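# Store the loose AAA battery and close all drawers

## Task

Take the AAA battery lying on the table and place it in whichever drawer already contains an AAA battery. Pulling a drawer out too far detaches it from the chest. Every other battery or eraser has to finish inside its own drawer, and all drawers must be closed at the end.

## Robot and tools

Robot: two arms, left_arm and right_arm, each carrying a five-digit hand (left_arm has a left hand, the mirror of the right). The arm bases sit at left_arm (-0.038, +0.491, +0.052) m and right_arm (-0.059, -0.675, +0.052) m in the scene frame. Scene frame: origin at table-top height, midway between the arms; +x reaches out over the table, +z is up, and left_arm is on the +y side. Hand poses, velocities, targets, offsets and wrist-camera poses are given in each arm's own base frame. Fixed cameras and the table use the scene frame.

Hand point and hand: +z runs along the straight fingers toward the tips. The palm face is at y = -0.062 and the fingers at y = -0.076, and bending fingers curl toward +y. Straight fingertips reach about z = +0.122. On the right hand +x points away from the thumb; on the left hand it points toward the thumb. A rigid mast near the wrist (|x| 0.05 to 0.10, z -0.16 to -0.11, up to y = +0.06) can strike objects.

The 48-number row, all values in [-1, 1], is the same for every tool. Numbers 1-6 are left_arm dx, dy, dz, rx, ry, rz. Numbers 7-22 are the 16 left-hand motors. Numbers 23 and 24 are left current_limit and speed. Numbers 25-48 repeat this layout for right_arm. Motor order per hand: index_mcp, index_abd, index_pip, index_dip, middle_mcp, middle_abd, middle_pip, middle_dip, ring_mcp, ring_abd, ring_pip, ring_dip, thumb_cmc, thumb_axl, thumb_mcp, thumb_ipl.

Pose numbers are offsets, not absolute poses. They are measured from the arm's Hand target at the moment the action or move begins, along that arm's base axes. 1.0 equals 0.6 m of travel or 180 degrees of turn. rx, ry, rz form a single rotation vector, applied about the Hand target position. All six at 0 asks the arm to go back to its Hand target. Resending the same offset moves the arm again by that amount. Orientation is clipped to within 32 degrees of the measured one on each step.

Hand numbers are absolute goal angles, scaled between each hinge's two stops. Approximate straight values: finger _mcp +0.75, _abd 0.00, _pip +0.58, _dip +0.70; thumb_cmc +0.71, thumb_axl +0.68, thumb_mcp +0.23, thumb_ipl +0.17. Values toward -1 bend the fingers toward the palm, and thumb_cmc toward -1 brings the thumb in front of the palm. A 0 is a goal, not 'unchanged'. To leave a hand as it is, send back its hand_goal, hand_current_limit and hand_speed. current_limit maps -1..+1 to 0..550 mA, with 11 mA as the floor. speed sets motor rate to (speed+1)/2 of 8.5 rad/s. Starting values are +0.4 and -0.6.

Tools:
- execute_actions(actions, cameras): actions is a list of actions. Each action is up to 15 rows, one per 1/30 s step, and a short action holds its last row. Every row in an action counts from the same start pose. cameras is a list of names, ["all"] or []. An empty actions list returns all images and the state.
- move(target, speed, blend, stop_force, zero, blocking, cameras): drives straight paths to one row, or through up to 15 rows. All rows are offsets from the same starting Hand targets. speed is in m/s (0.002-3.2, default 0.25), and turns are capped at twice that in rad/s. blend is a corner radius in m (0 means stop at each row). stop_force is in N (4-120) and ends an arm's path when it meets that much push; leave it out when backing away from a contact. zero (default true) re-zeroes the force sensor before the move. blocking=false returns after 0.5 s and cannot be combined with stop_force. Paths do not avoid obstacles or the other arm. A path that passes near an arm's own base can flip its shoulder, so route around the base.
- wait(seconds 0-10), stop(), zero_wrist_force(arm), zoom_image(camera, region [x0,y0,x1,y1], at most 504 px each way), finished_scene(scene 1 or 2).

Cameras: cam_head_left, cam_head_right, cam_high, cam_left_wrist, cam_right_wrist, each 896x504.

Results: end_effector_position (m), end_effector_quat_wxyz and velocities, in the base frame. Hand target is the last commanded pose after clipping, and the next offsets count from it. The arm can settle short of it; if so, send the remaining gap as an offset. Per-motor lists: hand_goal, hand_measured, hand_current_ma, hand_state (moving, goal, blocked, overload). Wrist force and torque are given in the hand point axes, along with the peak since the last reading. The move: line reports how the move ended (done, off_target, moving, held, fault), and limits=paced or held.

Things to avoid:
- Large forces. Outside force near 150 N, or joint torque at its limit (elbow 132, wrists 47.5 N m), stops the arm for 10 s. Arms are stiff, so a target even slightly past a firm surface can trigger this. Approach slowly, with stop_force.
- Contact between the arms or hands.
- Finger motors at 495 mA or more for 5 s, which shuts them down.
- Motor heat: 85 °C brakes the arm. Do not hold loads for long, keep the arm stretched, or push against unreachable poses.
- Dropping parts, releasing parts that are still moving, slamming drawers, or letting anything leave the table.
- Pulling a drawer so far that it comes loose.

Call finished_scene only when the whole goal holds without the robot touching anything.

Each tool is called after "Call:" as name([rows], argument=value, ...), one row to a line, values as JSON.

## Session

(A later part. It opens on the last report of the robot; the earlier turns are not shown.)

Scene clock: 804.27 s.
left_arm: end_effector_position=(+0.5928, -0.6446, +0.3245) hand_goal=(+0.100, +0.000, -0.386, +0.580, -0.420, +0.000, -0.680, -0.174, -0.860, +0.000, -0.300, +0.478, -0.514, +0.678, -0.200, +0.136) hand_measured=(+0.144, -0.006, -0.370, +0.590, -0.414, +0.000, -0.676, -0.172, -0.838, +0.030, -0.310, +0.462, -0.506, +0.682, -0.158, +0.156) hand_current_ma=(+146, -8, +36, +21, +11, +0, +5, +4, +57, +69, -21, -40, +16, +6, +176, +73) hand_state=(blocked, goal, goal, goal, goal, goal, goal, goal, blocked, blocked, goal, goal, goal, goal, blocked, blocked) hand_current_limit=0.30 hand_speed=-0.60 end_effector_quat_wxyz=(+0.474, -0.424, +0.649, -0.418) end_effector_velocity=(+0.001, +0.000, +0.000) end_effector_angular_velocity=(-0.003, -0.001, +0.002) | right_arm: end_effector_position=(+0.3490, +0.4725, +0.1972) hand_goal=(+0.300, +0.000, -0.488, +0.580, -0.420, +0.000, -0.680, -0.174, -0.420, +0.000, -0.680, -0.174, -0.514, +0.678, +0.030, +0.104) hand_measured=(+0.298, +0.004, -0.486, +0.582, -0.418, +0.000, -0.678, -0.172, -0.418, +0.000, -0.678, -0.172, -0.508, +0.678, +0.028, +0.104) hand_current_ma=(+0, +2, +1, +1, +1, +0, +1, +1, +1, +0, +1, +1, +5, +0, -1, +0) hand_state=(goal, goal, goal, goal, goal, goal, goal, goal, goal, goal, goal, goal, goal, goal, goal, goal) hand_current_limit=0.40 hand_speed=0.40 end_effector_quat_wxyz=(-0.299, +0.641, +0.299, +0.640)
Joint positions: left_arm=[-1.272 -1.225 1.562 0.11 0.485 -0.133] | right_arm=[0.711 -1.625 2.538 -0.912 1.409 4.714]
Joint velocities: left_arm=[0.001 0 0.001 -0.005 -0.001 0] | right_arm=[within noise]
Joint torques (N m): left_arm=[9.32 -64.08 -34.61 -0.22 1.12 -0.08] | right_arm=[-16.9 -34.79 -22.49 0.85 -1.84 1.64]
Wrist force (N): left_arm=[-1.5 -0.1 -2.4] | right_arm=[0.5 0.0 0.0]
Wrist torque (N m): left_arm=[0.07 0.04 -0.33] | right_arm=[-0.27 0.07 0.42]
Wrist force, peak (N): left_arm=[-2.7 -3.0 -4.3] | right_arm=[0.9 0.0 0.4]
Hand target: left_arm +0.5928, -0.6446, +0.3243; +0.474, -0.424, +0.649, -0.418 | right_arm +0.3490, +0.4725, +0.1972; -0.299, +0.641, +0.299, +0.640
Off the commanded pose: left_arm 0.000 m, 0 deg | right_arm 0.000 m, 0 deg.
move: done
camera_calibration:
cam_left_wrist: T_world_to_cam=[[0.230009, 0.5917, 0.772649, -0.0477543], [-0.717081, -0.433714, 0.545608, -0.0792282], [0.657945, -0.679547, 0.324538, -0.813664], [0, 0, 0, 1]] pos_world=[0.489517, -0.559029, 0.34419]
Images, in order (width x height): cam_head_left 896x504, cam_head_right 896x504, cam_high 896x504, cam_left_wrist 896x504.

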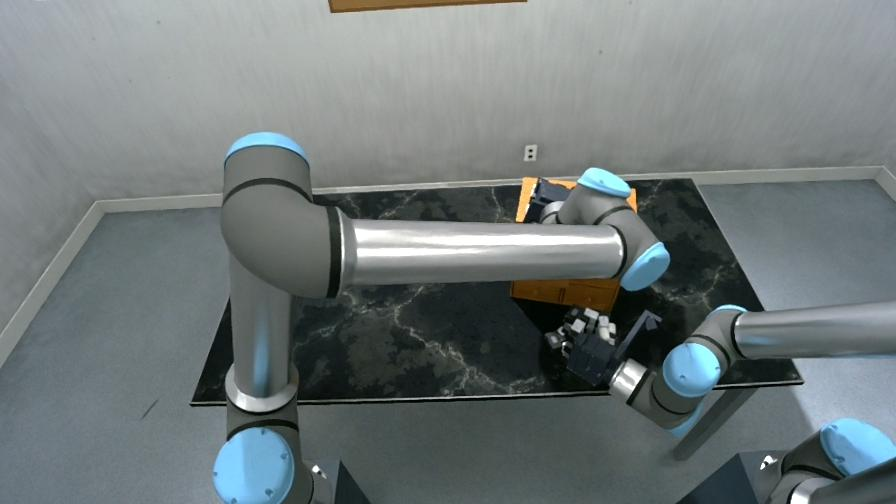

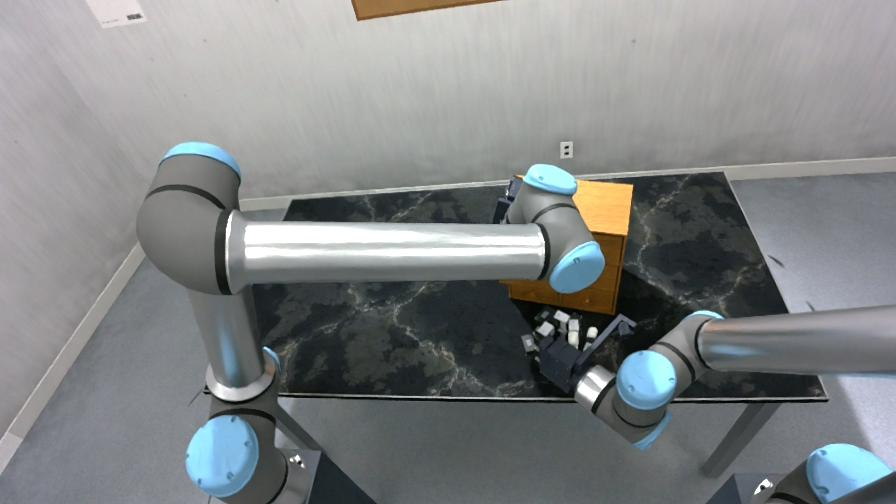

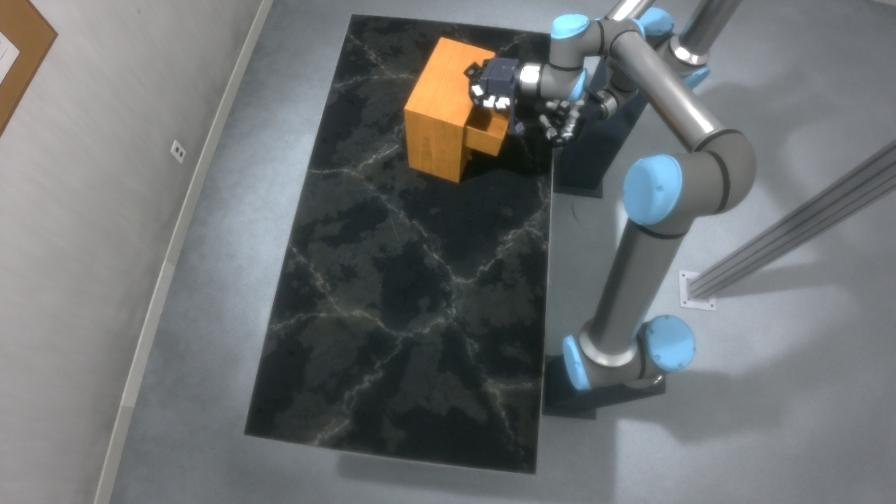

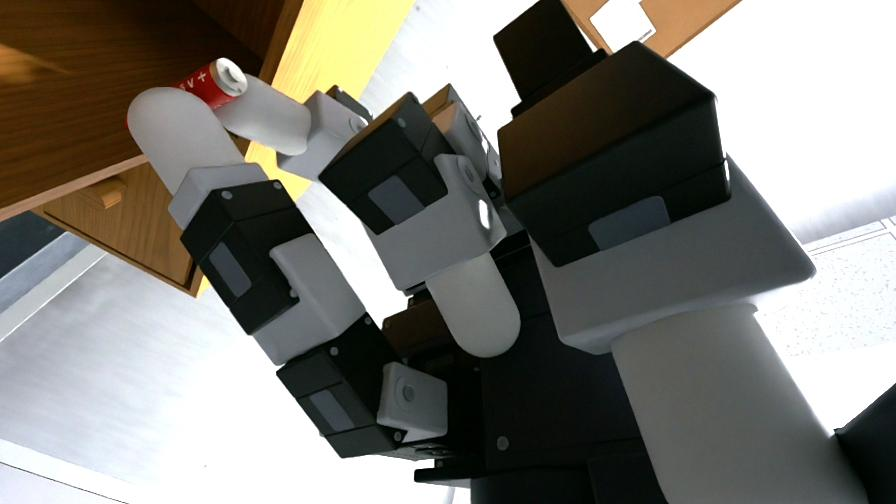

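Call:
move(target=[-0.0238,0.0207,0.0428,-0.0041,-0.067,0.0834, 0.100,0,-0.387,0.580,-0.420,0,-0.680,-0.174,-0.860,0,-0.30,0.478,-0.514,0.678,-0.200,0.135,0.3,-0.6, -0.0833,0,0,0,0,0, 0.300,0,-0.489,0.580,-0.42,0,-0.68,-0.174,-0.42,0,-0.68,-0.174,-0.514,0.678,0.03,0.104,0.4,0.4], speed=0.1, cameras=["cam_high","cam_left_wrist","cam_head_left"])

Call:
zoom_image(camera="cam_high", region=[400, 30, 540, 190])

Call:
zoom_image(camera="cam_left_wrist", region=[0, 0, 448, 320])

Scene clock: 936.87 s.
left_arm: end_effector_position=(+0.5785, -0.6321, +0.3500) hand_goal=(+0.100, +0.000, -0.386, +0.580, -0.420, +0.000, -0.680, -0.174, -0.860, +0.000, -0.300, +0.478, -0.514, +0.678, -0.200, +0.136) hand_measured=(+0.144, -0.006, -0.370, +0.590, -0.416, +0.000, -0.676, -0.172, -0.838, +0.030, -0.310, +0.462, -0.506, +0.682, -0.158, +0.156) hand_current_ma=(+144, -8, +37, +21, +6, +0, +5, +4, +57, +69, -21, -40, +16, +6, +176, +73) hand_state=(blocked, goal, goal, goal, goal, goal, goal, goal, blocked, blocked, goal, goal, goal, goal, blocked, blocked) hand_current_limit=0.30 hand_speed=-0.60 end_effector_quat_wxyz=(+0.586, -0.462, +0.532, -0.399) | right_arm: end_effector_position=(+0.2989, +0.4725, +0.1972) hand_goal=(+0.300, +0.000, -0.488, +0.580, -0.420, +0.000, -0.680, -0.174, -0.420, +0.000, -0.680, -0.174, -0.514, +0.678, +0.030, +0.104) hand_measured=(+0.298, +0.004, -0.486, +0.582, -0.418, +0.000, -0.678, -0.172, -0.418, +0.000, -0.678, -0.172, -0.508, +0.678, +0.028, +0.104) hand_current_ma=(+0, +2, +1, +1, +1, +0, +1, +1, +1, +0, +1, +1, +5, +0, -1, +0) hand_state=(goal, goal, goal, goal, goal, goal, goal, goal, goal, goal, goal, goal, goal, goal, goal, goal) hand_current_limit=0.40 hand_speed=0.40 end_effector_quat_wxyz=(-0.299, +0.641, +0.299, +0.640)
Joint positions: left_arm=[-1.342 -1.271 1.648 -0.435 0.112 0.316] | right_arm=[0.824 -1.655 2.564 -0.908 1.522 4.714]
Joint torques (N m): left_arm=[-6.7 -61.38 -48.74 -0.64 -2.11 -2.47] | right_arm=[-22.45 -7.62 -39.11 -0.26 -3.31 2.15]
Wrist force (N): left_arm=[-1.1 -0.1 -2.7] | right_arm=[0.5 0.2 0.1]
Wrist torque (N m): left_arm=[-0.02 0.00 -0.27] | right_arm=[-0.26 0.05 0.42]
Wrist force, peak (N): left_arm=[-2.0 0.2 -2.9] | right_arm=[1.1 -0.1 0.0]
Hand target: left_arm +0.5785, -0.6322, +0.3500; +0.587, -0.462, +0.532, -0.399 | right_arm +0.2990, +0.4725, +0.1972; -0.299, +0.641, +0.299, +0.640
Off the commanded pose: left_arm 0.000 m, 0 deg | right_arm 0.000 m, 0 deg.
move: done
camera_calibration:
cam_left_wrist: T_world_to_cam=[[-0.0944403, 0.61967, 0.77916, 0.131516], [-0.679404, -0.612185, 0.404524, -0.183206], [0.727661, -0.491161, 0.478821, -0.779203], [0, 0, 0, 1]] pos_world=[0.454946, -0.576367, 0.344738]
Images, in order (width x height): cam_head_left 896x504, cam_high 896x504, cam_left_wrist 896x504.

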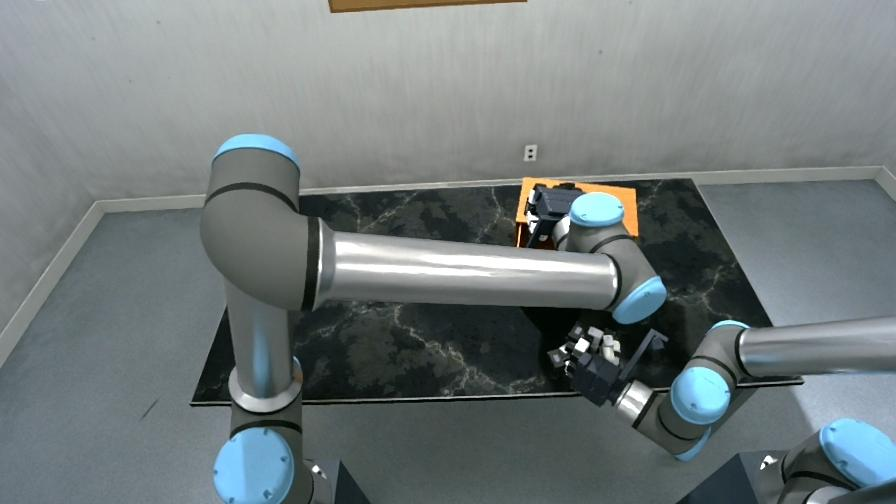

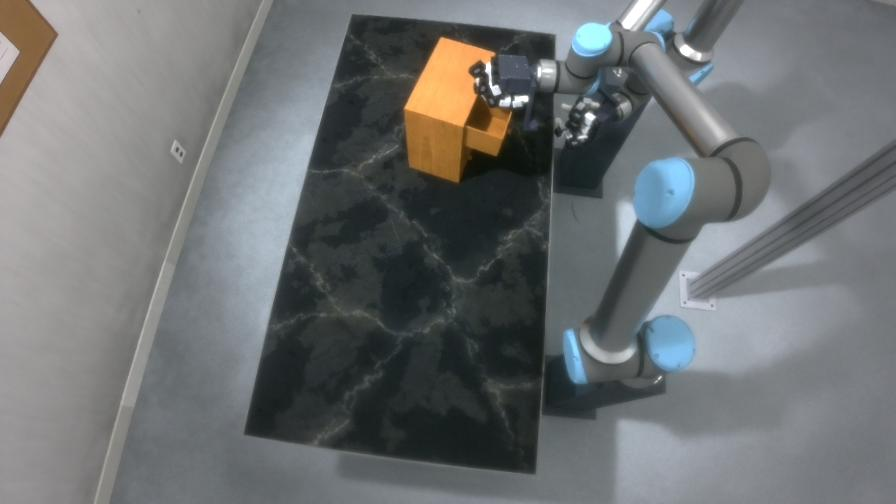

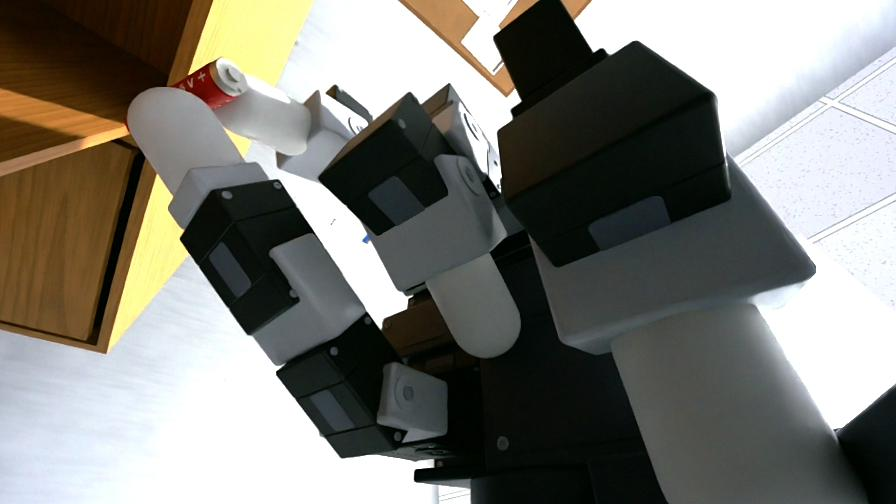

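Scaled by 3.150 from the camera's 896x504 image, which has a finer 1280x720 frame.

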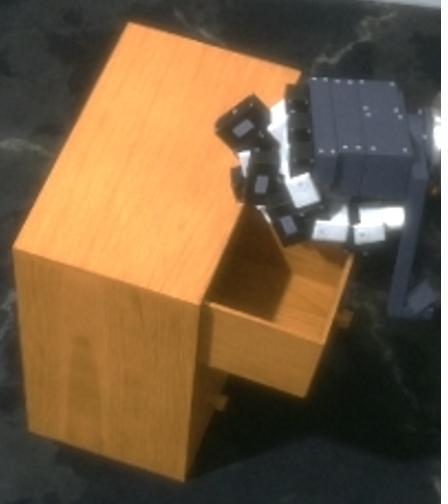

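Scaled by 1.125 from the camera's 896x504 image, which has a finer 1280x720 frame.

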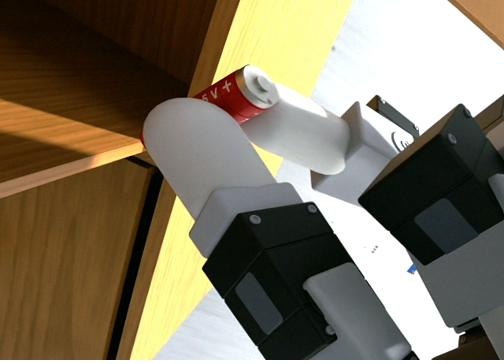

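Call:
move(target=[0,0,-0.1133,0,0,0, 0.100,0,-0.387,0.580,-0.420,0,-0.680,-0.174,-0.860,0,-0.30,0.478,-0.514,0.678,-0.200,0.135,0.3,-0.6, 0,0,0,0,0,0, 0.300,0,-0.489,0.580,-0.42,0,-0.68,-0.174,-0.42,0,-0.68,-0.174,-0.514,0.678,0.03,0.104,0.4,0.4], speed=0.04, stop_force=5, cameras=["cam_high","cam_left_wrist","cam_head_right"])

Call:
zoom_image(camera="cam_high", region=[400, 30, 540, 190])

Call:
zoom_image(camera="cam_left_wrist", region=[0, 0, 448, 320])

Scene clock: 956.50 s.
left_arm: end_effector_position=(+0.5785, -0.6321, +0.3033) hand_goal=(+0.100, +0.000, -0.386, +0.580, -0.420, +0.000, -0.680, -0.174, -0.860, +0.000, -0.300, +0.478, -0.514, +0.678, -0.200, +0.136) hand_measured=(+0.152, -0.008, -0.376, +0.590, -0.416, +0.000, -0.676, -0.172, -0.838, +0.030, -0.310, +0.462, -0.506, +0.682, -0.160, +0.156) hand_current_ma=(+176, -13, +20, +21, +6, +0, +5, +4, +57, +69, -21, -40, +16, +6, +157, +73) hand_state=(blocked, goal, goal, goal, goal, goal, goal, goal, blocked, blocked, goal, goal, goal, goal, blocked, blocked) hand_current_limit=0.30 hand_speed=-0.60 end_effector_quat_wxyz=(+0.587, -0.462, +0.532, -0.399) | right_arm: end_effector_position=(+0.2990, +0.4725, +0.1972) hand_goal=(+0.300, +0.000, -0.488, +0.580, -0.420, +0.000, -0.680, -0.174, -0.420, +0.000, -0.680, -0.174, -0.514, +0.678, +0.030, +0.104) hand_measured=(+0.298, +0.004, -0.486, +0.582, -0.418, +0.000, -0.678, -0.172, -0.418, +0.000, -0.678, -0.172, -0.508, +0.678, +0.028, +0.104) hand_current_ma=(+0, +2, +1, +1, +1, +0, +1, +1, +1, +0, +1, +1, +5, +0, -1, +0) hand_state=(goal, goal, goal, goal, goal, goal, goal, goal, goal, goal, goal, goal, goal, goal, goal, goal) hand_current_limit=0.40 hand_speed=0.40 end_effector_quat_wxyz=(-0.299, +0.641, +0.299, +0.640)
Joint positions: left_arm=[-1.342 -1.241 1.695 -0.515 0.112 0.318] | right_arm=[0.824 -1.655 2.564 -0.908 1.522 4.714]
Joint torques (N m): left_arm=[0.4 -58.75 -47.52 1.97 -2.33 -3.69] | right_arm=[-22.33 -9.68 -39.36 -4.96 -3.04 1.8]
Wrist force (N): left_arm=[-2.0 -2.0 -2.6] | right_arm=[0.8 0.0 -0.3]
Wrist torque (N m): left_arm=[0.10 0.05 -0.48] | right_arm=[-0.26 0.02 0.44]
Wrist force, peak (N): left_arm=[-4.2 -13.4 -6.6] | right_arm=[1.0 -0.1 -0.2]
Hand target: left_arm +0.5785, -0.6321, +0.3033; +0.587, -0.462, +0.532, -0.399 (not the last commanded pose) | right_arm +0.2990, +0.4725, +0.1972; -0.299, +0.641, +0.299, +0.640
Off the commanded pose: left_arm 0.021 m, 0 deg | right_arm 0.000 m, 0 deg.
move: contact (left_arm)
camera_calibration:
cam_left_wrist: T_world_to_cam=[[-0.0946562, 0.619736, 0.779081, 0.168212], [-0.679462, -0.612187, 0.404424, -0.164213], [0.727579, -0.491075, 0.479034, -0.756892], [0, 0, 0, 1]] pos_world=[0.455045, -0.576467, 0.297938]
Images, in order (width x height): cam_head_right 896x504, cam_high 896x504, cam_left_wrist 896x504.

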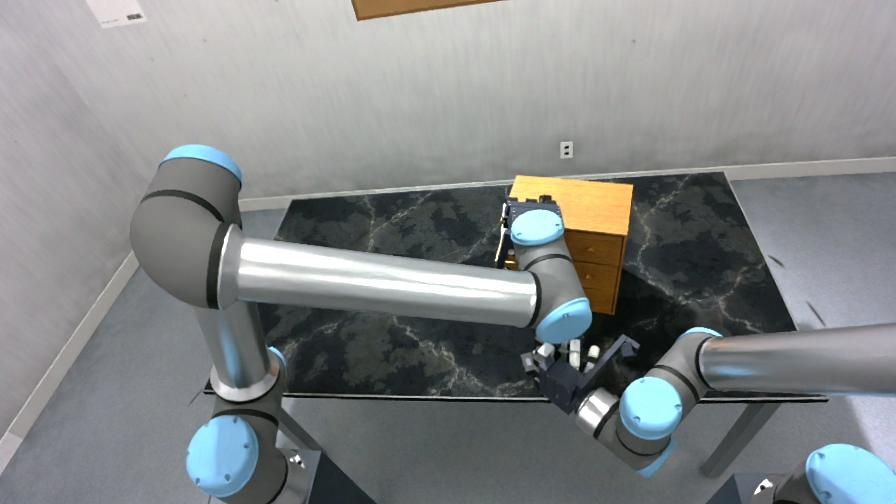

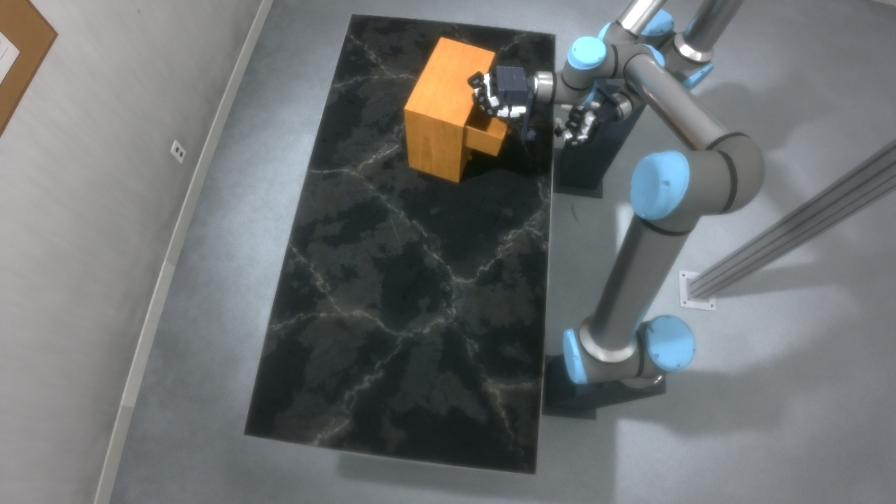

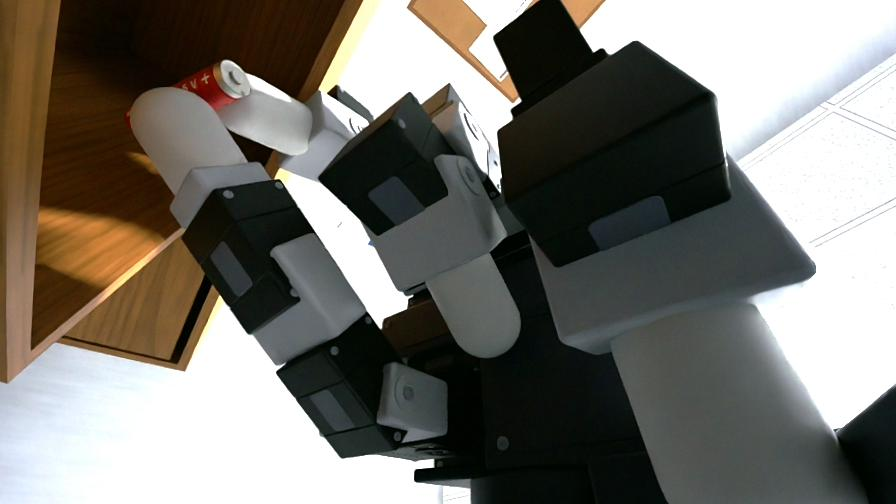

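Scaled by 3.150 from the camera's 896x504 image, which has a finer 1280x720 frame.

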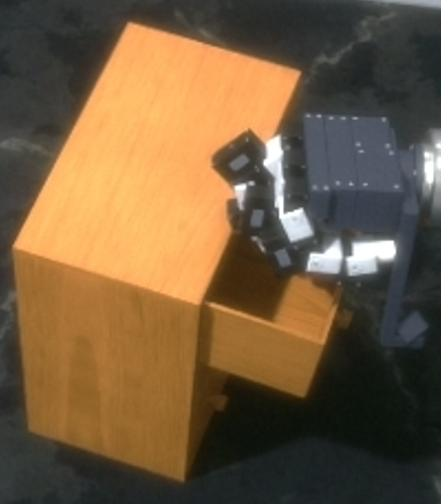

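Scaled by 1.125 from the camera's 896x504 image, which has a finer 1280x720 frame.

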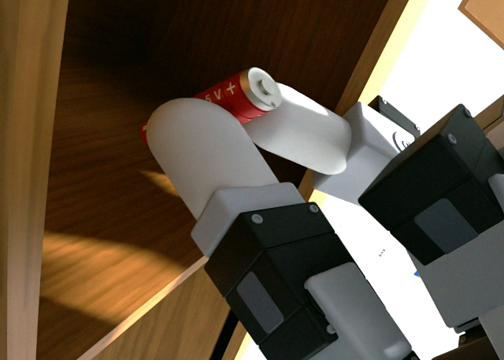

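Call:
move(target=[-0.0178,0.0035,0.0268,-0.0127,-0.0655,0, 0.100,0,-0.387,0.580,-0.420,0,-0.680,-0.174,-0.860,0,-0.30,0.478,-0.514,0.678,-0.200,0.135,0.3,-0.6, 0,0,0,0,0,0, 0.300,0,-0.489,0.580,-0.42,0,-0.68,-0.174,-0.42,0,-0.68,-0.174,-0.514,0.678,0.03,0.104,0.4,0.4], speed=0.08)

Call:
move(target=[0,0,-0.0733,0,0,0, 0.100,0,-0.387,0.580,-0.420,0,-0.680,-0.174,-0.860,0,-0.30,0.478,-0.514,0.678,-0.200,0.135,0.3,-0.6, 0,0,0,0,0,0, 0.300,0,-0.489,0.580,-0.42,0,-0.68,-0.174,-0.42,0,-0.68,-0.174,-0.514,0.678,0.03,0.104,0.4,0.4], speed=0.03, stop_force=4, cameras=["cam_high","cam_left_wrist"])

Call:
zoom_image(camera="cam_high", region=[400, 30, 540, 190])

Call:
zoom_image(camera="cam_left_wrist", region=[0, 0, 448, 320])

Scene clock: 1074.93 s.
left_arm: end_effector_position=(+0.5678, -0.6300, +0.3192) hand_goal=(+0.100, +0.000, -0.386, +0.580, -0.420, +0.000, -0.680, -0.174, -0.860, +0.000, -0.300, +0.478, -0.514, +0.678, -0.200, +0.136) hand_measured=(+0.146, -0.006, -0.368, +0.590, -0.418, +0.000, -0.676, -0.172, -0.838, +0.030, -0.310, +0.462, -0.506, +0.682, -0.160, +0.156) hand_current_ma=(+154, -9, +41, +21, +2, +0, +5, +4, +57, +69, -21, -40, +16, +6, +157, +73) hand_state=(blocked, goal, goal, goal, goal, goal, goal, goal, blocked, blocked, goal, goal, goal, goal, blocked, blocked) hand_current_limit=0.30 hand_speed=-0.60 end_effector_quat_wxyz=(+0.629, -0.430, +0.461, -0.455) | right_arm: end_effector_position=(+0.2990, +0.4725, +0.1972) hand_goal=(+0.300, +0.000, -0.488, +0.580, -0.420, +0.000, -0.680, -0.174, -0.420, +0.000, -0.680, -0.174, -0.514, +0.678, +0.030, +0.104) hand_measured=(+0.298, +0.004, -0.486, +0.582, -0.418, +0.000, -0.678, -0.172, -0.418, +0.000, -0.678, -0.172, -0.508, +0.678, +0.028, +0.104) hand_current_ma=(+0, +2, +1, +1, +1, +0, +1, +1, +1, +0, +1, +1, +5, +0, -1, +0) hand_state=(goal, goal, goal, goal, goal, goal, goal, goal, goal, goal, goal, goal, goal, goal, goal, goal) hand_current_limit=0.40 hand_speed=0.40 end_effector_quat_wxyz=(-0.299, +0.641, +0.299, +0.640)
Joint positions: left_arm=[-1.372 -1.303 2.023 -1.952 0.219 1.417] | right_arm=[0.824 -1.655 2.564 -0.908 1.522 4.714]
Joint torques (N m): left_arm=[-9.87 -73.05 -44.46 -2.05 -0.46 -3.5] | right_arm=[-22.31 -10.3 -38.04 -5.05 -2.85 1.88]
Wrist force (N): left_arm=[-1.8 0.1 -2.0] | right_arm=[0.6 -0.1 -0.4]
Wrist torque (N m): left_arm=[-0.10 0.04 -0.39] | right_arm=[-0.27 0.04 0.43]
Wrist force, peak (N): left_arm=[-1.8 -2.5 -3.1] | right_arm=[1.0 -0.1 -0.2]
Hand target: left_arm +0.5678, -0.6300, +0.3194; +0.629, -0.430, +0.461, -0.455 | right_arm +0.2990, +0.4725, +0.1972; -0.299, +0.641, +0.299, +0.640
Off the commanded pose: left_arm 0.000 m, 0 deg | right_arm 0.000 m, 0 deg.
move: done

Scene clock: 1076.10 s.
left_arm: end_effector_position=(+0.5678, -0.6300, +0.3023) hand_goal=(+0.100, +0.000, -0.386, +0.580, -0.420, +0.000, -0.680, -0.174, -0.860, +0.000, -0.300, +0.478, -0.514, +0.678, -0.200, +0.136) hand_measured=(+0.146, -0.006, -0.368, +0.590, -0.418, +0.000, -0.676, -0.172, -0.838, +0.030, -0.310, +0.462, -0.506, +0.682, -0.160, +0.156) hand_current_ma=(+152, -9, +42, +21, +2, +0, +5, +4, +57, +69, -21, -40, +16, +6, +157, +73) hand_state=(blocked, goal, goal, goal, goal, goal, goal, goal, blocked, blocked, goal, goal, goal, goal, blocked, blocked) hand_current_limit=0.30 hand_speed=-0.60 end_effector_quat_wxyz=(+0.629, -0.430, +0.461, -0.455) | right_arm: end_effector_position=(+0.2990, +0.4725, +0.1972) hand_goal=(+0.300, +0.000, -0.488, +0.580, -0.420, +0.000, -0.680, -0.174, -0.420, +0.000, -0.680, -0.174, -0.514, +0.678, +0.030, +0.104) hand_measured=(+0.298, +0.004, -0.486, +0.582, -0.418, +0.000, -0.678, -0.172, -0.418, +0.000, -0.678, -0.172, -0.508, +0.678, +0.028, +0.104) hand_current_ma=(+0, +2, +1, +1, +1, +0, +1, +1, +1, +0, +1, +1, +5, +0, -1, +0) hand_state=(goal, goal, goal, goal, goal, goal, goal, goal, goal, goal, goal, goal, goal, goal, goal, goal) hand_current_limit=0.40 hand_speed=0.40 end_effector_quat_wxyz=(-0.299, +0.641, +0.299, +0.640)
Joint positions: left_arm=[-1.372 -1.283 2.035 -1.983 0.219 1.416] | right_arm=[0.824 -1.655 2.564 -0.908 1.522 4.714]
Joint torques (N m): left_arm=[-0.41 -71.32 -44.32 -2.62 0.77 -1.56] | right_arm=[-23.18 -9.9 -37.86 -5.03 -3.01 1.88]
Wrist force (N): left_arm=[-1.7 0.1 -2.2] | right_arm=[0.4 -0.1 -0.1]
Wrist torque (N m): left_arm=[-0.07 0.01 -0.27] | right_arm=[-0.28 0.06 0.42]
Wrist force, peak (N): left_arm=[-1.3 1.6 -2.6] | right_arm=[0.8 -0.1 -0.6]
Hand target: left_arm +0.5678, -0.6301, +0.3024; +0.629, -0.430, +0.461, -0.455 (not the last commanded pose) | right_arm +0.2990, +0.4725, +0.1972; -0.299, +0.641, +0.299, +0.640
Off the commanded pose: left_arm 0.027 m, 0 deg | right_arm 0.000 m, 0 deg.
move: held (left_arm; a check stopped the path); limits=held
pose unreachable (left arm): on one or more control steps of this call, first in action 0 (counted from 0), this arm could not follow its commanded pose, so it was not sent that pose on those steps. It may still have moved: this result reports where it is.
cause: moving toward the commanded pose would bring a part of the arm too close to another arm (a part of this arm just beyond joint 5 (wrist 2) and a part of the right arm just beyond its joint 6 (wrist 3), 6 mm apart when this arm was first held).
camera_calibration:
cam_left_wrist: T_world_to_cam=[[-0.249155, 0.649662, 0.718235, 0.291553], [-0.750244, -0.59845, 0.281055, -0.083639], [0.612418, -0.468825, 0.636511, -0.715866], [0, 0, 0, 1]] pos_world=[0.448302, -0.575081, 0.26976]
Images, in order (width x height): cam_high 896x504, cam_left_wrist 896x504.

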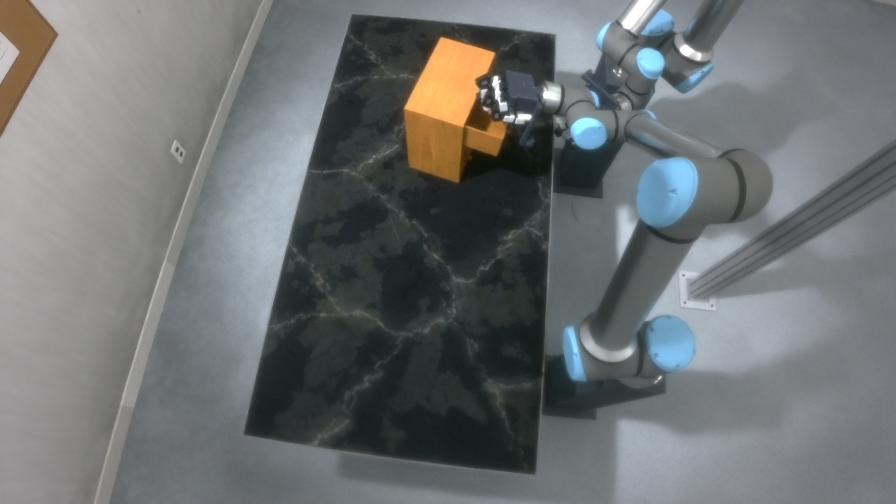

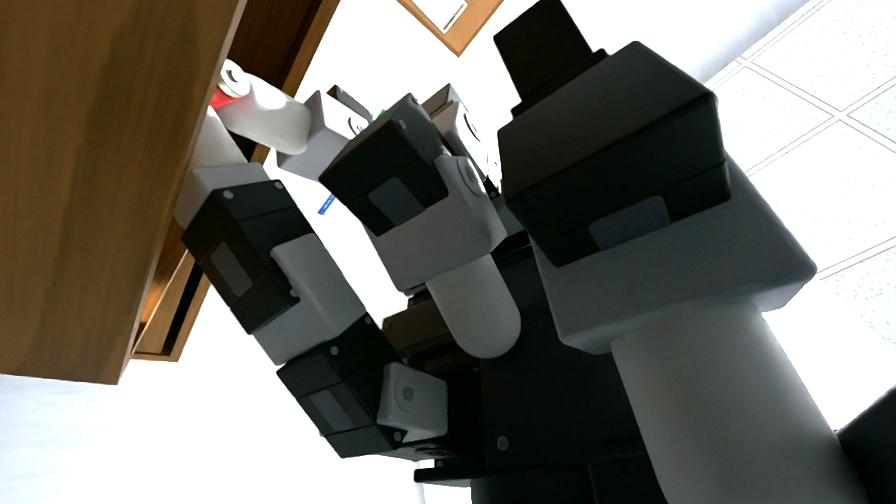

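Scaled by 3.150 from the camera's 896x504 image, which has a finer 1280x720 frame.

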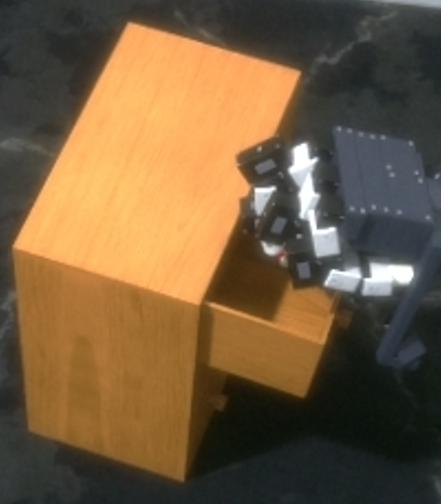

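Scaled by 1.125 from the camera's 896x504 image, which has a finer 1280x720 frame.

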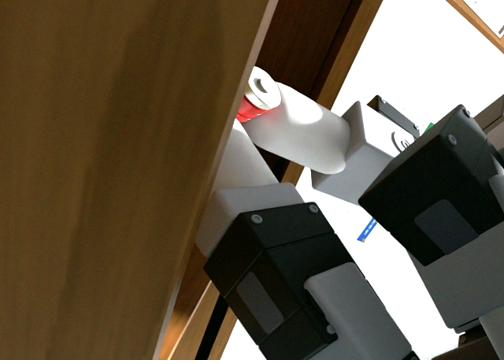

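Call:
move(target=[0,0,0,0,0,0, 0.100,0,-0.387,0.580,-0.420,0,-0.680,-0.174,-0.860,0,-0.30,0.478,-0.514,0.678,-0.200,0.135,0.3,-0.6, -0.05,-0.3,0,0,0,0, 0.300,0,-0.489,0.580,-0.42,0,-0.68,-0.174,-0.42,0,-0.68,-0.174,-0.514,0.678,0.03,0.104,0.4,0.4], speed=0.2)

Call:
move(target=[0,0,-0.0733,0,0,0, 0.100,0,-0.387,0.580,-0.420,0,-0.680,-0.174,-0.860,0,-0.30,0.478,-0.514,0.678,-0.200,0.135,0.3,-0.6, 0,0,0,0,0,0, 0.300,0,-0.489,0.580,-0.42,0,-0.68,-0.174,-0.42,0,-0.68,-0.174,-0.514,0.678,0.03,0.104,0.4,0.4], speed=0.03, stop_force=4, cameras=["cam_high","cam_left_wrist","cam_head_left"])

Call:
zoom_image(camera="cam_high", region=[400, 30, 540, 190])

Call:
zoom_image(camera="cam_left_wrist", region=[0, 0, 448, 320])

Scene clock: 1091.80 s.
left_arm: end_effector_position=(+0.5678, -0.6301, +0.3024) hand_goal=(+0.100, +0.000, -0.386, +0.580, -0.420, +0.000, -0.680, -0.174, -0.860, +0.000, -0.300, +0.478, -0.514, +0.678, -0.200, +0.136) hand_measured=(+0.146, -0.006, -0.368, +0.590, -0.418, +0.000, -0.676, -0.172, -0.838, +0.030, -0.310, +0.462, -0.506, +0.682, -0.160, +0.156) hand_current_ma=(+152, -9, +42, +21, +2, +0, +5, +4, +57, +69, -21, -40, +16, +6, +157, +73) hand_state=(blocked, goal, goal, goal, goal, goal, goal, goal, blocked, blocked, goal, goal, goal, goal, blocked, blocked) hand_current_limit=0.30 hand_speed=-0.60 end_effector_quat_wxyz=(+0.629, -0.430, +0.461, -0.455) | right_arm: end_effector_position=(+0.2784, +0.3565, +0.1949) hand_goal=(+0.300, +0.000, -0.488, +0.580, -0.420, +0.000, -0.680, -0.174, -0.420, +0.000, -0.680, -0.174, -0.514, +0.678, +0.030, +0.104) hand_measured=(+0.298, +0.004, -0.486, +0.582, -0.420, +0.000, -0.678, -0.172, -0.420, +0.000, -0.678, -0.172, -0.506, +0.678, +0.030, +0.104) hand_current_ma=(-1, +2, +1, +1, +0, +0, +0, +1, +0, +0, +0, +1, +7, +0, +0, +0) hand_state=(goal, goal, goal, goal, goal, goal, goal, goal, goal, goal, goal, goal, goal, goal, goal, goal) hand_current_limit=0.40 hand_speed=0.40 end_effector_quat_wxyz=(-0.296, +0.642, +0.296, +0.642)
Joint positions: left_arm=[-1.372 -1.283 2.034 -1.983 0.219 1.416] | right_arm=[0.479 -2.007 2.778 -0.772 1.185 4.713]
Joint torques (N m): left_arm=[0.27 -73.58 -44.37 -2.52 3.75 -0.96] | right_arm=[0.69 2.68 -43.96 -5.8 1.65 -3.64]
Wrist force (N): left_arm=[-1.7 -0.1 -2.2] | right_arm=[0.8 -0.2 -0.2]
Wrist torque (N m): left_arm=[-0.10 0.01 -0.27] | right_arm=[-0.23 -0.02 0.50]
Wrist force, peak (N): left_arm=[-1.9 0.2 -2.4] | right_arm=[0.8 0.1 -7.9]
Hand target: left_arm +0.5678, -0.6301, +0.3024; +0.629, -0.430, +0.461, -0.455 | right_arm +0.2786, +0.3564, +0.1952; -0.296, +0.642, +0.296, +0.642 (not the last commanded pose)
Off the commanded pose: left_arm 0.000 m, 0 deg | right_arm 0.065 m, 1 deg.
move: held (right_arm; a check stopped the path); limits=held
pose unreachable (right arm): on one or more control steps of this call, first in action 0 (counted from 0), this arm could not follow its commanded pose, so it was not sent that pose on those steps. It may still have moved: this result reports where it is.
cause: moving toward the commanded pose would bring two parts of the arm too close to each other (joints 3 (elbow) to 5 (wrist 2) lie between them).

Scene clock: 1093.67 s.
left_arm: end_effector_position=(+0.5678, -0.6301, +0.2769) hand_goal=(+0.100, +0.000, -0.386, +0.580, -0.420, +0.000, -0.680, -0.174, -0.860, +0.000, -0.300, +0.478, -0.514, +0.678, -0.200, +0.136) hand_measured=(+0.146, -0.006, -0.360, +0.596, -0.418, +0.000, -0.676, -0.172, -0.838, +0.030, -0.310, +0.462, -0.506, +0.686, -0.170, +0.162) hand_current_ma=(+152, -9, +69, +35, +2, +0, +5, +4, +57, +69, -21, -40, +16, +23, +108, +99) hand_state=(blocked, goal, blocked, goal, goal, goal, goal, goal, blocked, blocked, goal, goal, goal, goal, blocked, blocked) hand_current_limit=0.30 hand_speed=-0.60 end_effector_quat_wxyz=(+0.629, -0.430, +0.461, -0.455) | right_arm: end_effector_position=(+0.2786, +0.3564, +0.1952) hand_goal=(+0.300, +0.000, -0.488, +0.580, -0.420, +0.000, -0.680, -0.174, -0.420, +0.000, -0.680, -0.174, -0.514, +0.678, +0.030, +0.104) hand_measured=(+0.298, +0.004, -0.486, +0.582, -0.420, +0.000, -0.678, -0.172, -0.420, +0.000, -0.678, -0.172, -0.506, +0.678, +0.030, +0.104) hand_current_ma=(-1, +2, +1, +1, +0, +0, +0, +1, +0, +0, +0, +1, +7, +0, +0, +0) hand_state=(goal, goal, goal, goal, goal, goal, goal, goal, goal, goal, goal, goal, goal, goal, goal, goal) hand_current_limit=0.40 hand_speed=0.40 end_effector_quat_wxyz=(-0.296, +0.642, +0.296, +0.642)
Joint positions: left_arm=[-1.372 -1.25 2.05 -2.03 0.219 1.416] | right_arm=[0.478 -2.007 2.778 -0.772 1.185 4.713]
Joint torques (N m): left_arm=[4.74 -59.05 -42.62 -5.19 2.65 -1.74] | right_arm=[-22.92 -4.71 -43.26 -2.01 -2.43 -1.55]
Wrist force (N): left_arm=[-1.8 -0.3 -1.2] | right_arm=[0.8 0.0 -0.2]
Wrist torque (N m): left_arm=[-0.13 0.02 -0.26] | right_arm=[-0.20 -0.01 0.50]
Wrist force, peak (N): left_arm=[-1.7 -4.3 1.0] | right_arm=[1.2 -0.2 0.0]
Hand target: left_arm +0.5678, -0.6301, +0.2769; +0.629, -0.430, +0.461, -0.455 (not the last commanded pose) | right_arm +0.2786, +0.3564, +0.1952; -0.296, +0.642, +0.296, +0.642
Off the commanded pose: left_arm 0.018 m, 0 deg | right_arm 0.000 m, 0 deg.
move: contact (left_arm)
camera_calibration:
cam_left_wrist: T_world_to_cam=[[-0.249082, 0.649787, 0.718147, 0.30993], [-0.750298, -0.598338, 0.28115, -0.0764063], [0.612382, -0.468794, 0.636569, -0.699615], [0, 0, 0, 1]] pos_world=[0.448302, -0.575081, 0.24426]
Images, in order (width x height): cam_head_left 896x504, cam_high 896x504, cam_left_wrist 896x504.

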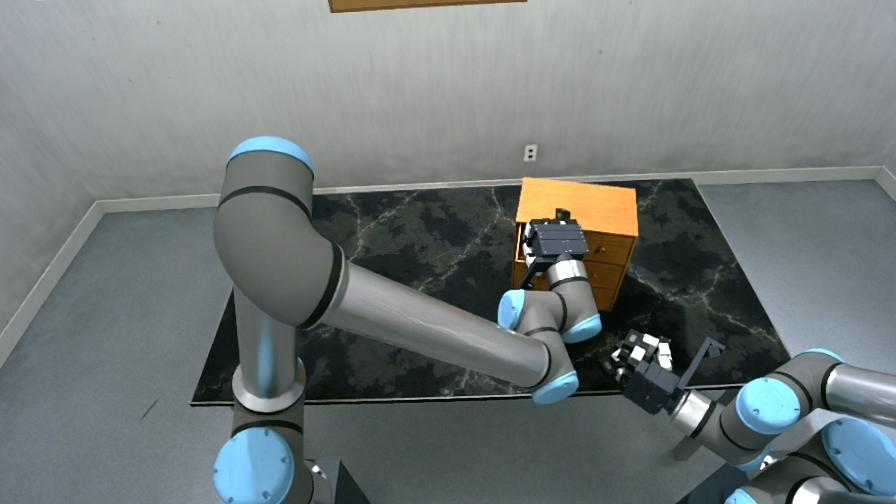

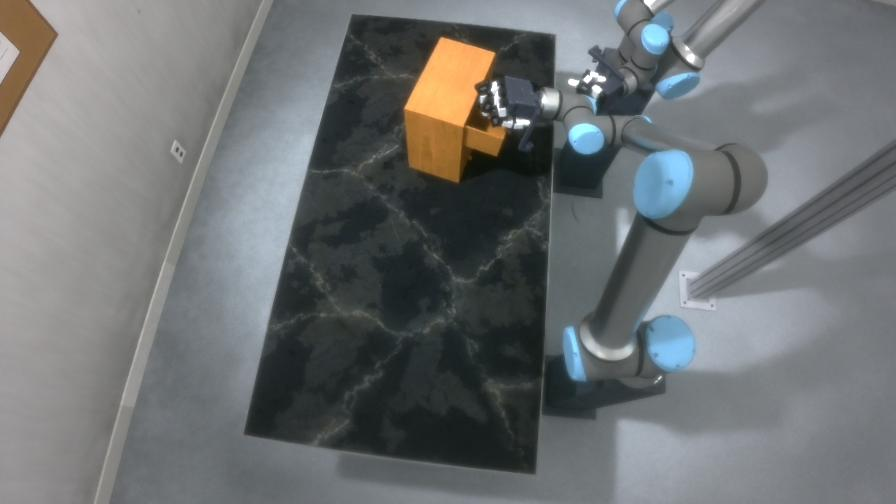

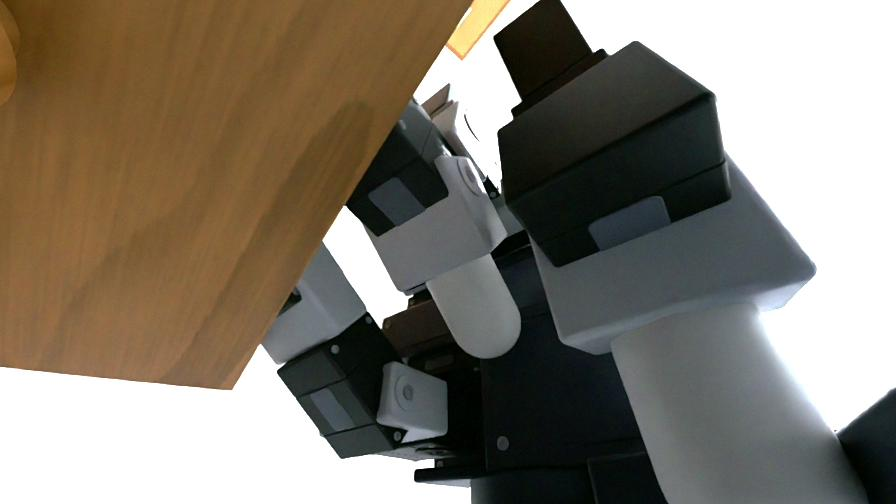

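Scaled by 3.150 from the camera's 896x504 image, which has a finer 1280x720 frame.

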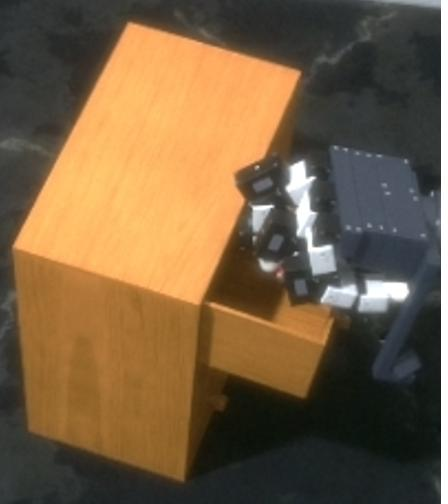

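Scaled by 1.125 from the camera's 896x504 image, which has a finer 1280x720 frame.

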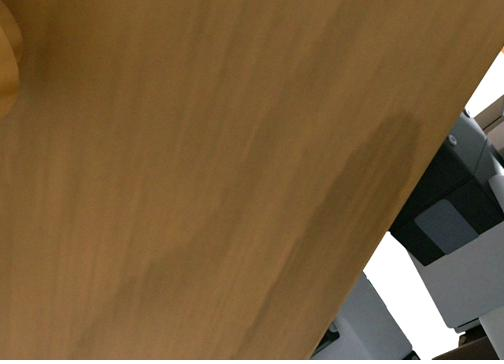

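Call:
move(target=[0,0,0.005,0,0,0, 0.100,0,-0.387,0.580,-0.420,0,-0.680,-0.174,-0.860,0,-0.30,0.478,-0.514,0.678,-0.200,0.135,0.3,-0.6, 0,0,0,0,0,0, 0.300,0,-0.489,0.580,-0.42,0,-0.68,-0.174,-0.42,0,-0.68,-0.174,-0.514,0.678,0.03,0.104,0.4,0.4], speed=0.05)

Call:
move(target=[0,0,0,0,0,0, 0.200,0,-0.387,0.580,-0.420,0,-0.680,-0.174,-0.860,0,-0.30,0.478,-0.514,0.678,-0.120,0.135,0.3,-0.7, 0,0,0,0,0,0, 0.300,0,-0.489,0.580,-0.42,0,-0.68,-0.174,-0.42,0,-0.68,-0.174,-0.514,0.678,0.03,0.104,0.4,0.4], cameras=["cam_high","cam_head_left"])

Call:
zoom_image(camera="cam_high", region=[460, 80, 530, 160])

Scene clock: 1113.73 s.
left_arm: end_effector_position=(+0.5678, -0.6301, +0.2799) hand_goal=(+0.100, +0.000, -0.386, +0.580, -0.420, +0.000, -0.680, -0.174, -0.860, +0.000, -0.300, +0.478, -0.514, +0.678, -0.200, +0.136) hand_measured=(+0.146, -0.006, -0.360, +0.596, -0.418, +0.000, -0.676, -0.172, -0.838, +0.030, -0.310, +0.462, -0.506, +0.686, -0.170, +0.162) hand_current_ma=(+152, -9, +69, +35, +2, +0, +5, +4, +57, +69, -21, -40, +16, +23, +108, +99) hand_state=(blocked, goal, blocked, goal, goal, goal, goal, goal, blocked, blocked, goal, goal, goal, goal, blocked, blocked) hand_current_limit=0.30 hand_speed=-0.60 end_effector_quat_wxyz=(+0.629, -0.430, +0.461, -0.455) | right_arm: end_effector_position=(+0.2786, +0.3564, +0.1952) hand_goal=(+0.300, +0.000, -0.488, +0.580, -0.420, +0.000, -0.680, -0.174, -0.420, +0.000, -0.680, -0.174, -0.514, +0.678, +0.030, +0.104) hand_measured=(+0.298, +0.004, -0.486, +0.582, -0.420, +0.000, -0.678, -0.172, -0.420, +0.000, -0.678, -0.172, -0.506, +0.678, +0.030, +0.104) hand_current_ma=(-1, +2, +1, +1, +0, +0, +0, +1, +0, +0, +0, +1, +7, +0, +0, +0) hand_state=(goal, goal, goal, goal, goal, goal, goal, goal, goal, goal, goal, goal, goal, goal, goal, goal) hand_current_limit=0.40 hand_speed=0.40 end_effector_quat_wxyz=(-0.296, +0.642, +0.296, +0.642)
Joint positions: left_arm=[-1.372 -1.254 2.048 -2.024 0.219 1.415] | right_arm=[0.478 -2.007 2.778 -0.772 1.185 4.713]
Joint torques (N m): left_arm=[0.74 -66.13 -41.59 -3.44 2.9 0.91] | right_arm=[-21.53 -5.86 -42.56 0.33 -2.28 1.04]
Wrist force (N): left_arm=[-1.7 0.1 -2.0] | right_arm=[0.7 0.2 -0.1]
Wrist torque (N m): left_arm=[-0.07 0.01 -0.27] | right_arm=[-0.18 -0.01 0.51]
Wrist force, peak (N): left_arm=[-1.9 0.3 -2.4] | right_arm=[1.1 0.6 -0.3]
Hand target: left_arm +0.5678, -0.6301, +0.2799; +0.629, -0.430, +0.461, -0.455 | right_arm +0.2786, +0.3564, +0.1952; -0.296, +0.642, +0.296, +0.642
Off the commanded pose: left_arm 0.000 m, 0 deg | right_arm 0.000 m, 0 deg.
move: done

Scene clock: 1114.23 s.
left_arm: end_effector_position=(+0.5678, -0.6301, +0.2799) hand_goal=(+0.200, +0.000, -0.386, +0.580, -0.420, +0.000, -0.680, -0.174, -0.860, +0.000, -0.300, +0.478, -0.514, +0.678, -0.120, +0.136) hand_measured=(+0.176, -0.004, -0.386, +0.584, -0.418, +0.000, -0.676, -0.172, -0.838, +0.030, -0.310, +0.462, -0.512, +0.682, -0.130, +0.142) hand_current_ma=(-69, -4, +0, +5, +2, +0, +5, +4, +57, +69, -21, -40, +4, +10, -27, +15) hand_state=(blocked, goal, goal, goal, goal, goal, goal, goal, blocked, blocked, goal, goal, goal, goal, goal, goal) hand_current_limit=0.30 hand_speed=-0.70 end_effector_quat_wxyz=(+0.629, -0.430, +0.461, -0.455) | right_arm: end_effector_position=(+0.2786, +0.3564, +0.1952) hand_goal=(+0.300, +0.000, -0.488, +0.580, -0.420, +0.000, -0.680, -0.174, -0.420, +0.000, -0.680, -0.174, -0.514, +0.678, +0.030, +0.104) hand_measured=(+0.298, +0.004, -0.486, +0.582, -0.420, +0.000, -0.678, -0.172, -0.420, +0.000, -0.678, -0.172, -0.506, +0.678, +0.030, +0.104) hand_current_ma=(-1, +2, +1, +1, +0, +0, +0, +1, +0, +0, +0, +1, +7, +0, +0, +0) hand_state=(goal, goal, goal, goal, goal, goal, goal, goal, goal, goal, goal, goal, goal, goal, goal, goal) hand_current_limit=0.40 hand_speed=0.40 end_effector_quat_wxyz=(-0.296, +0.642, +0.296, +0.642)
Joint positions: left_arm=[-1.372 -1.254 2.048 -2.024 0.219 1.415] | right_arm=[0.478 -2.007 2.778 -0.772 1.185 4.713]
Joint torques (N m): left_arm=[0.79 -59.2 -35.41 -5.44 2.59 0.19] | right_arm=[-22.22 -5.55 -41.66 0.28 -2.4 1]
Wrist force (N): left_arm=[-1.4 -1.0 -1.3] | right_arm=[0.7 0.3 -0.4]
Wrist torque (N m): left_arm=[-0.14 -0.05 -0.24] | right_arm=[-0.14 0.00 0.51]
Wrist force, peak (N): left_arm=[-2.1 -1.2 -1.5] | right_arm=[1.1 0.1 -0.3]
Hand target: left_arm +0.5678, -0.6301, +0.2799; +0.629, -0.430, +0.461, -0.455 | right_arm +0.2786, +0.3564, +0.1952; -0.296, +0.642, +0.296, +0.642
Off the commanded pose: left_arm 0.000 m, 0 deg | right_arm 0.000 m, 0 deg.
move: done
Images, in order (width x height): cam_head_left 896x504, cam_high 896x504.

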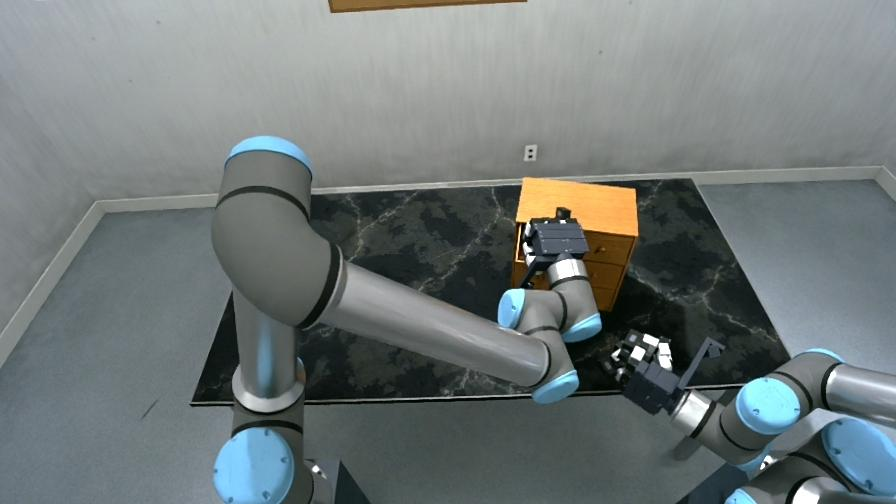

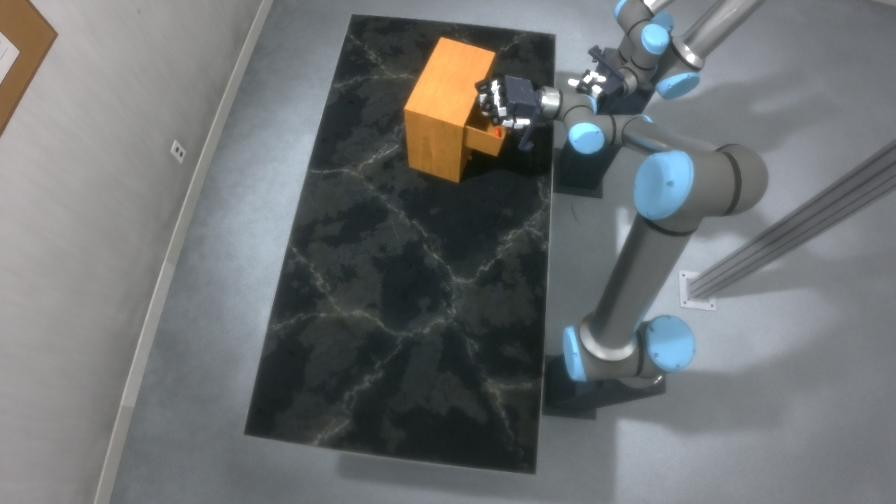

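Scaled by 6.300 from the camera's 896x504 image, which has a finer 1280x720 frame.

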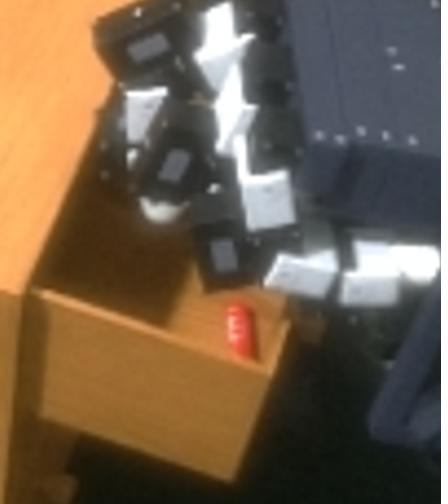

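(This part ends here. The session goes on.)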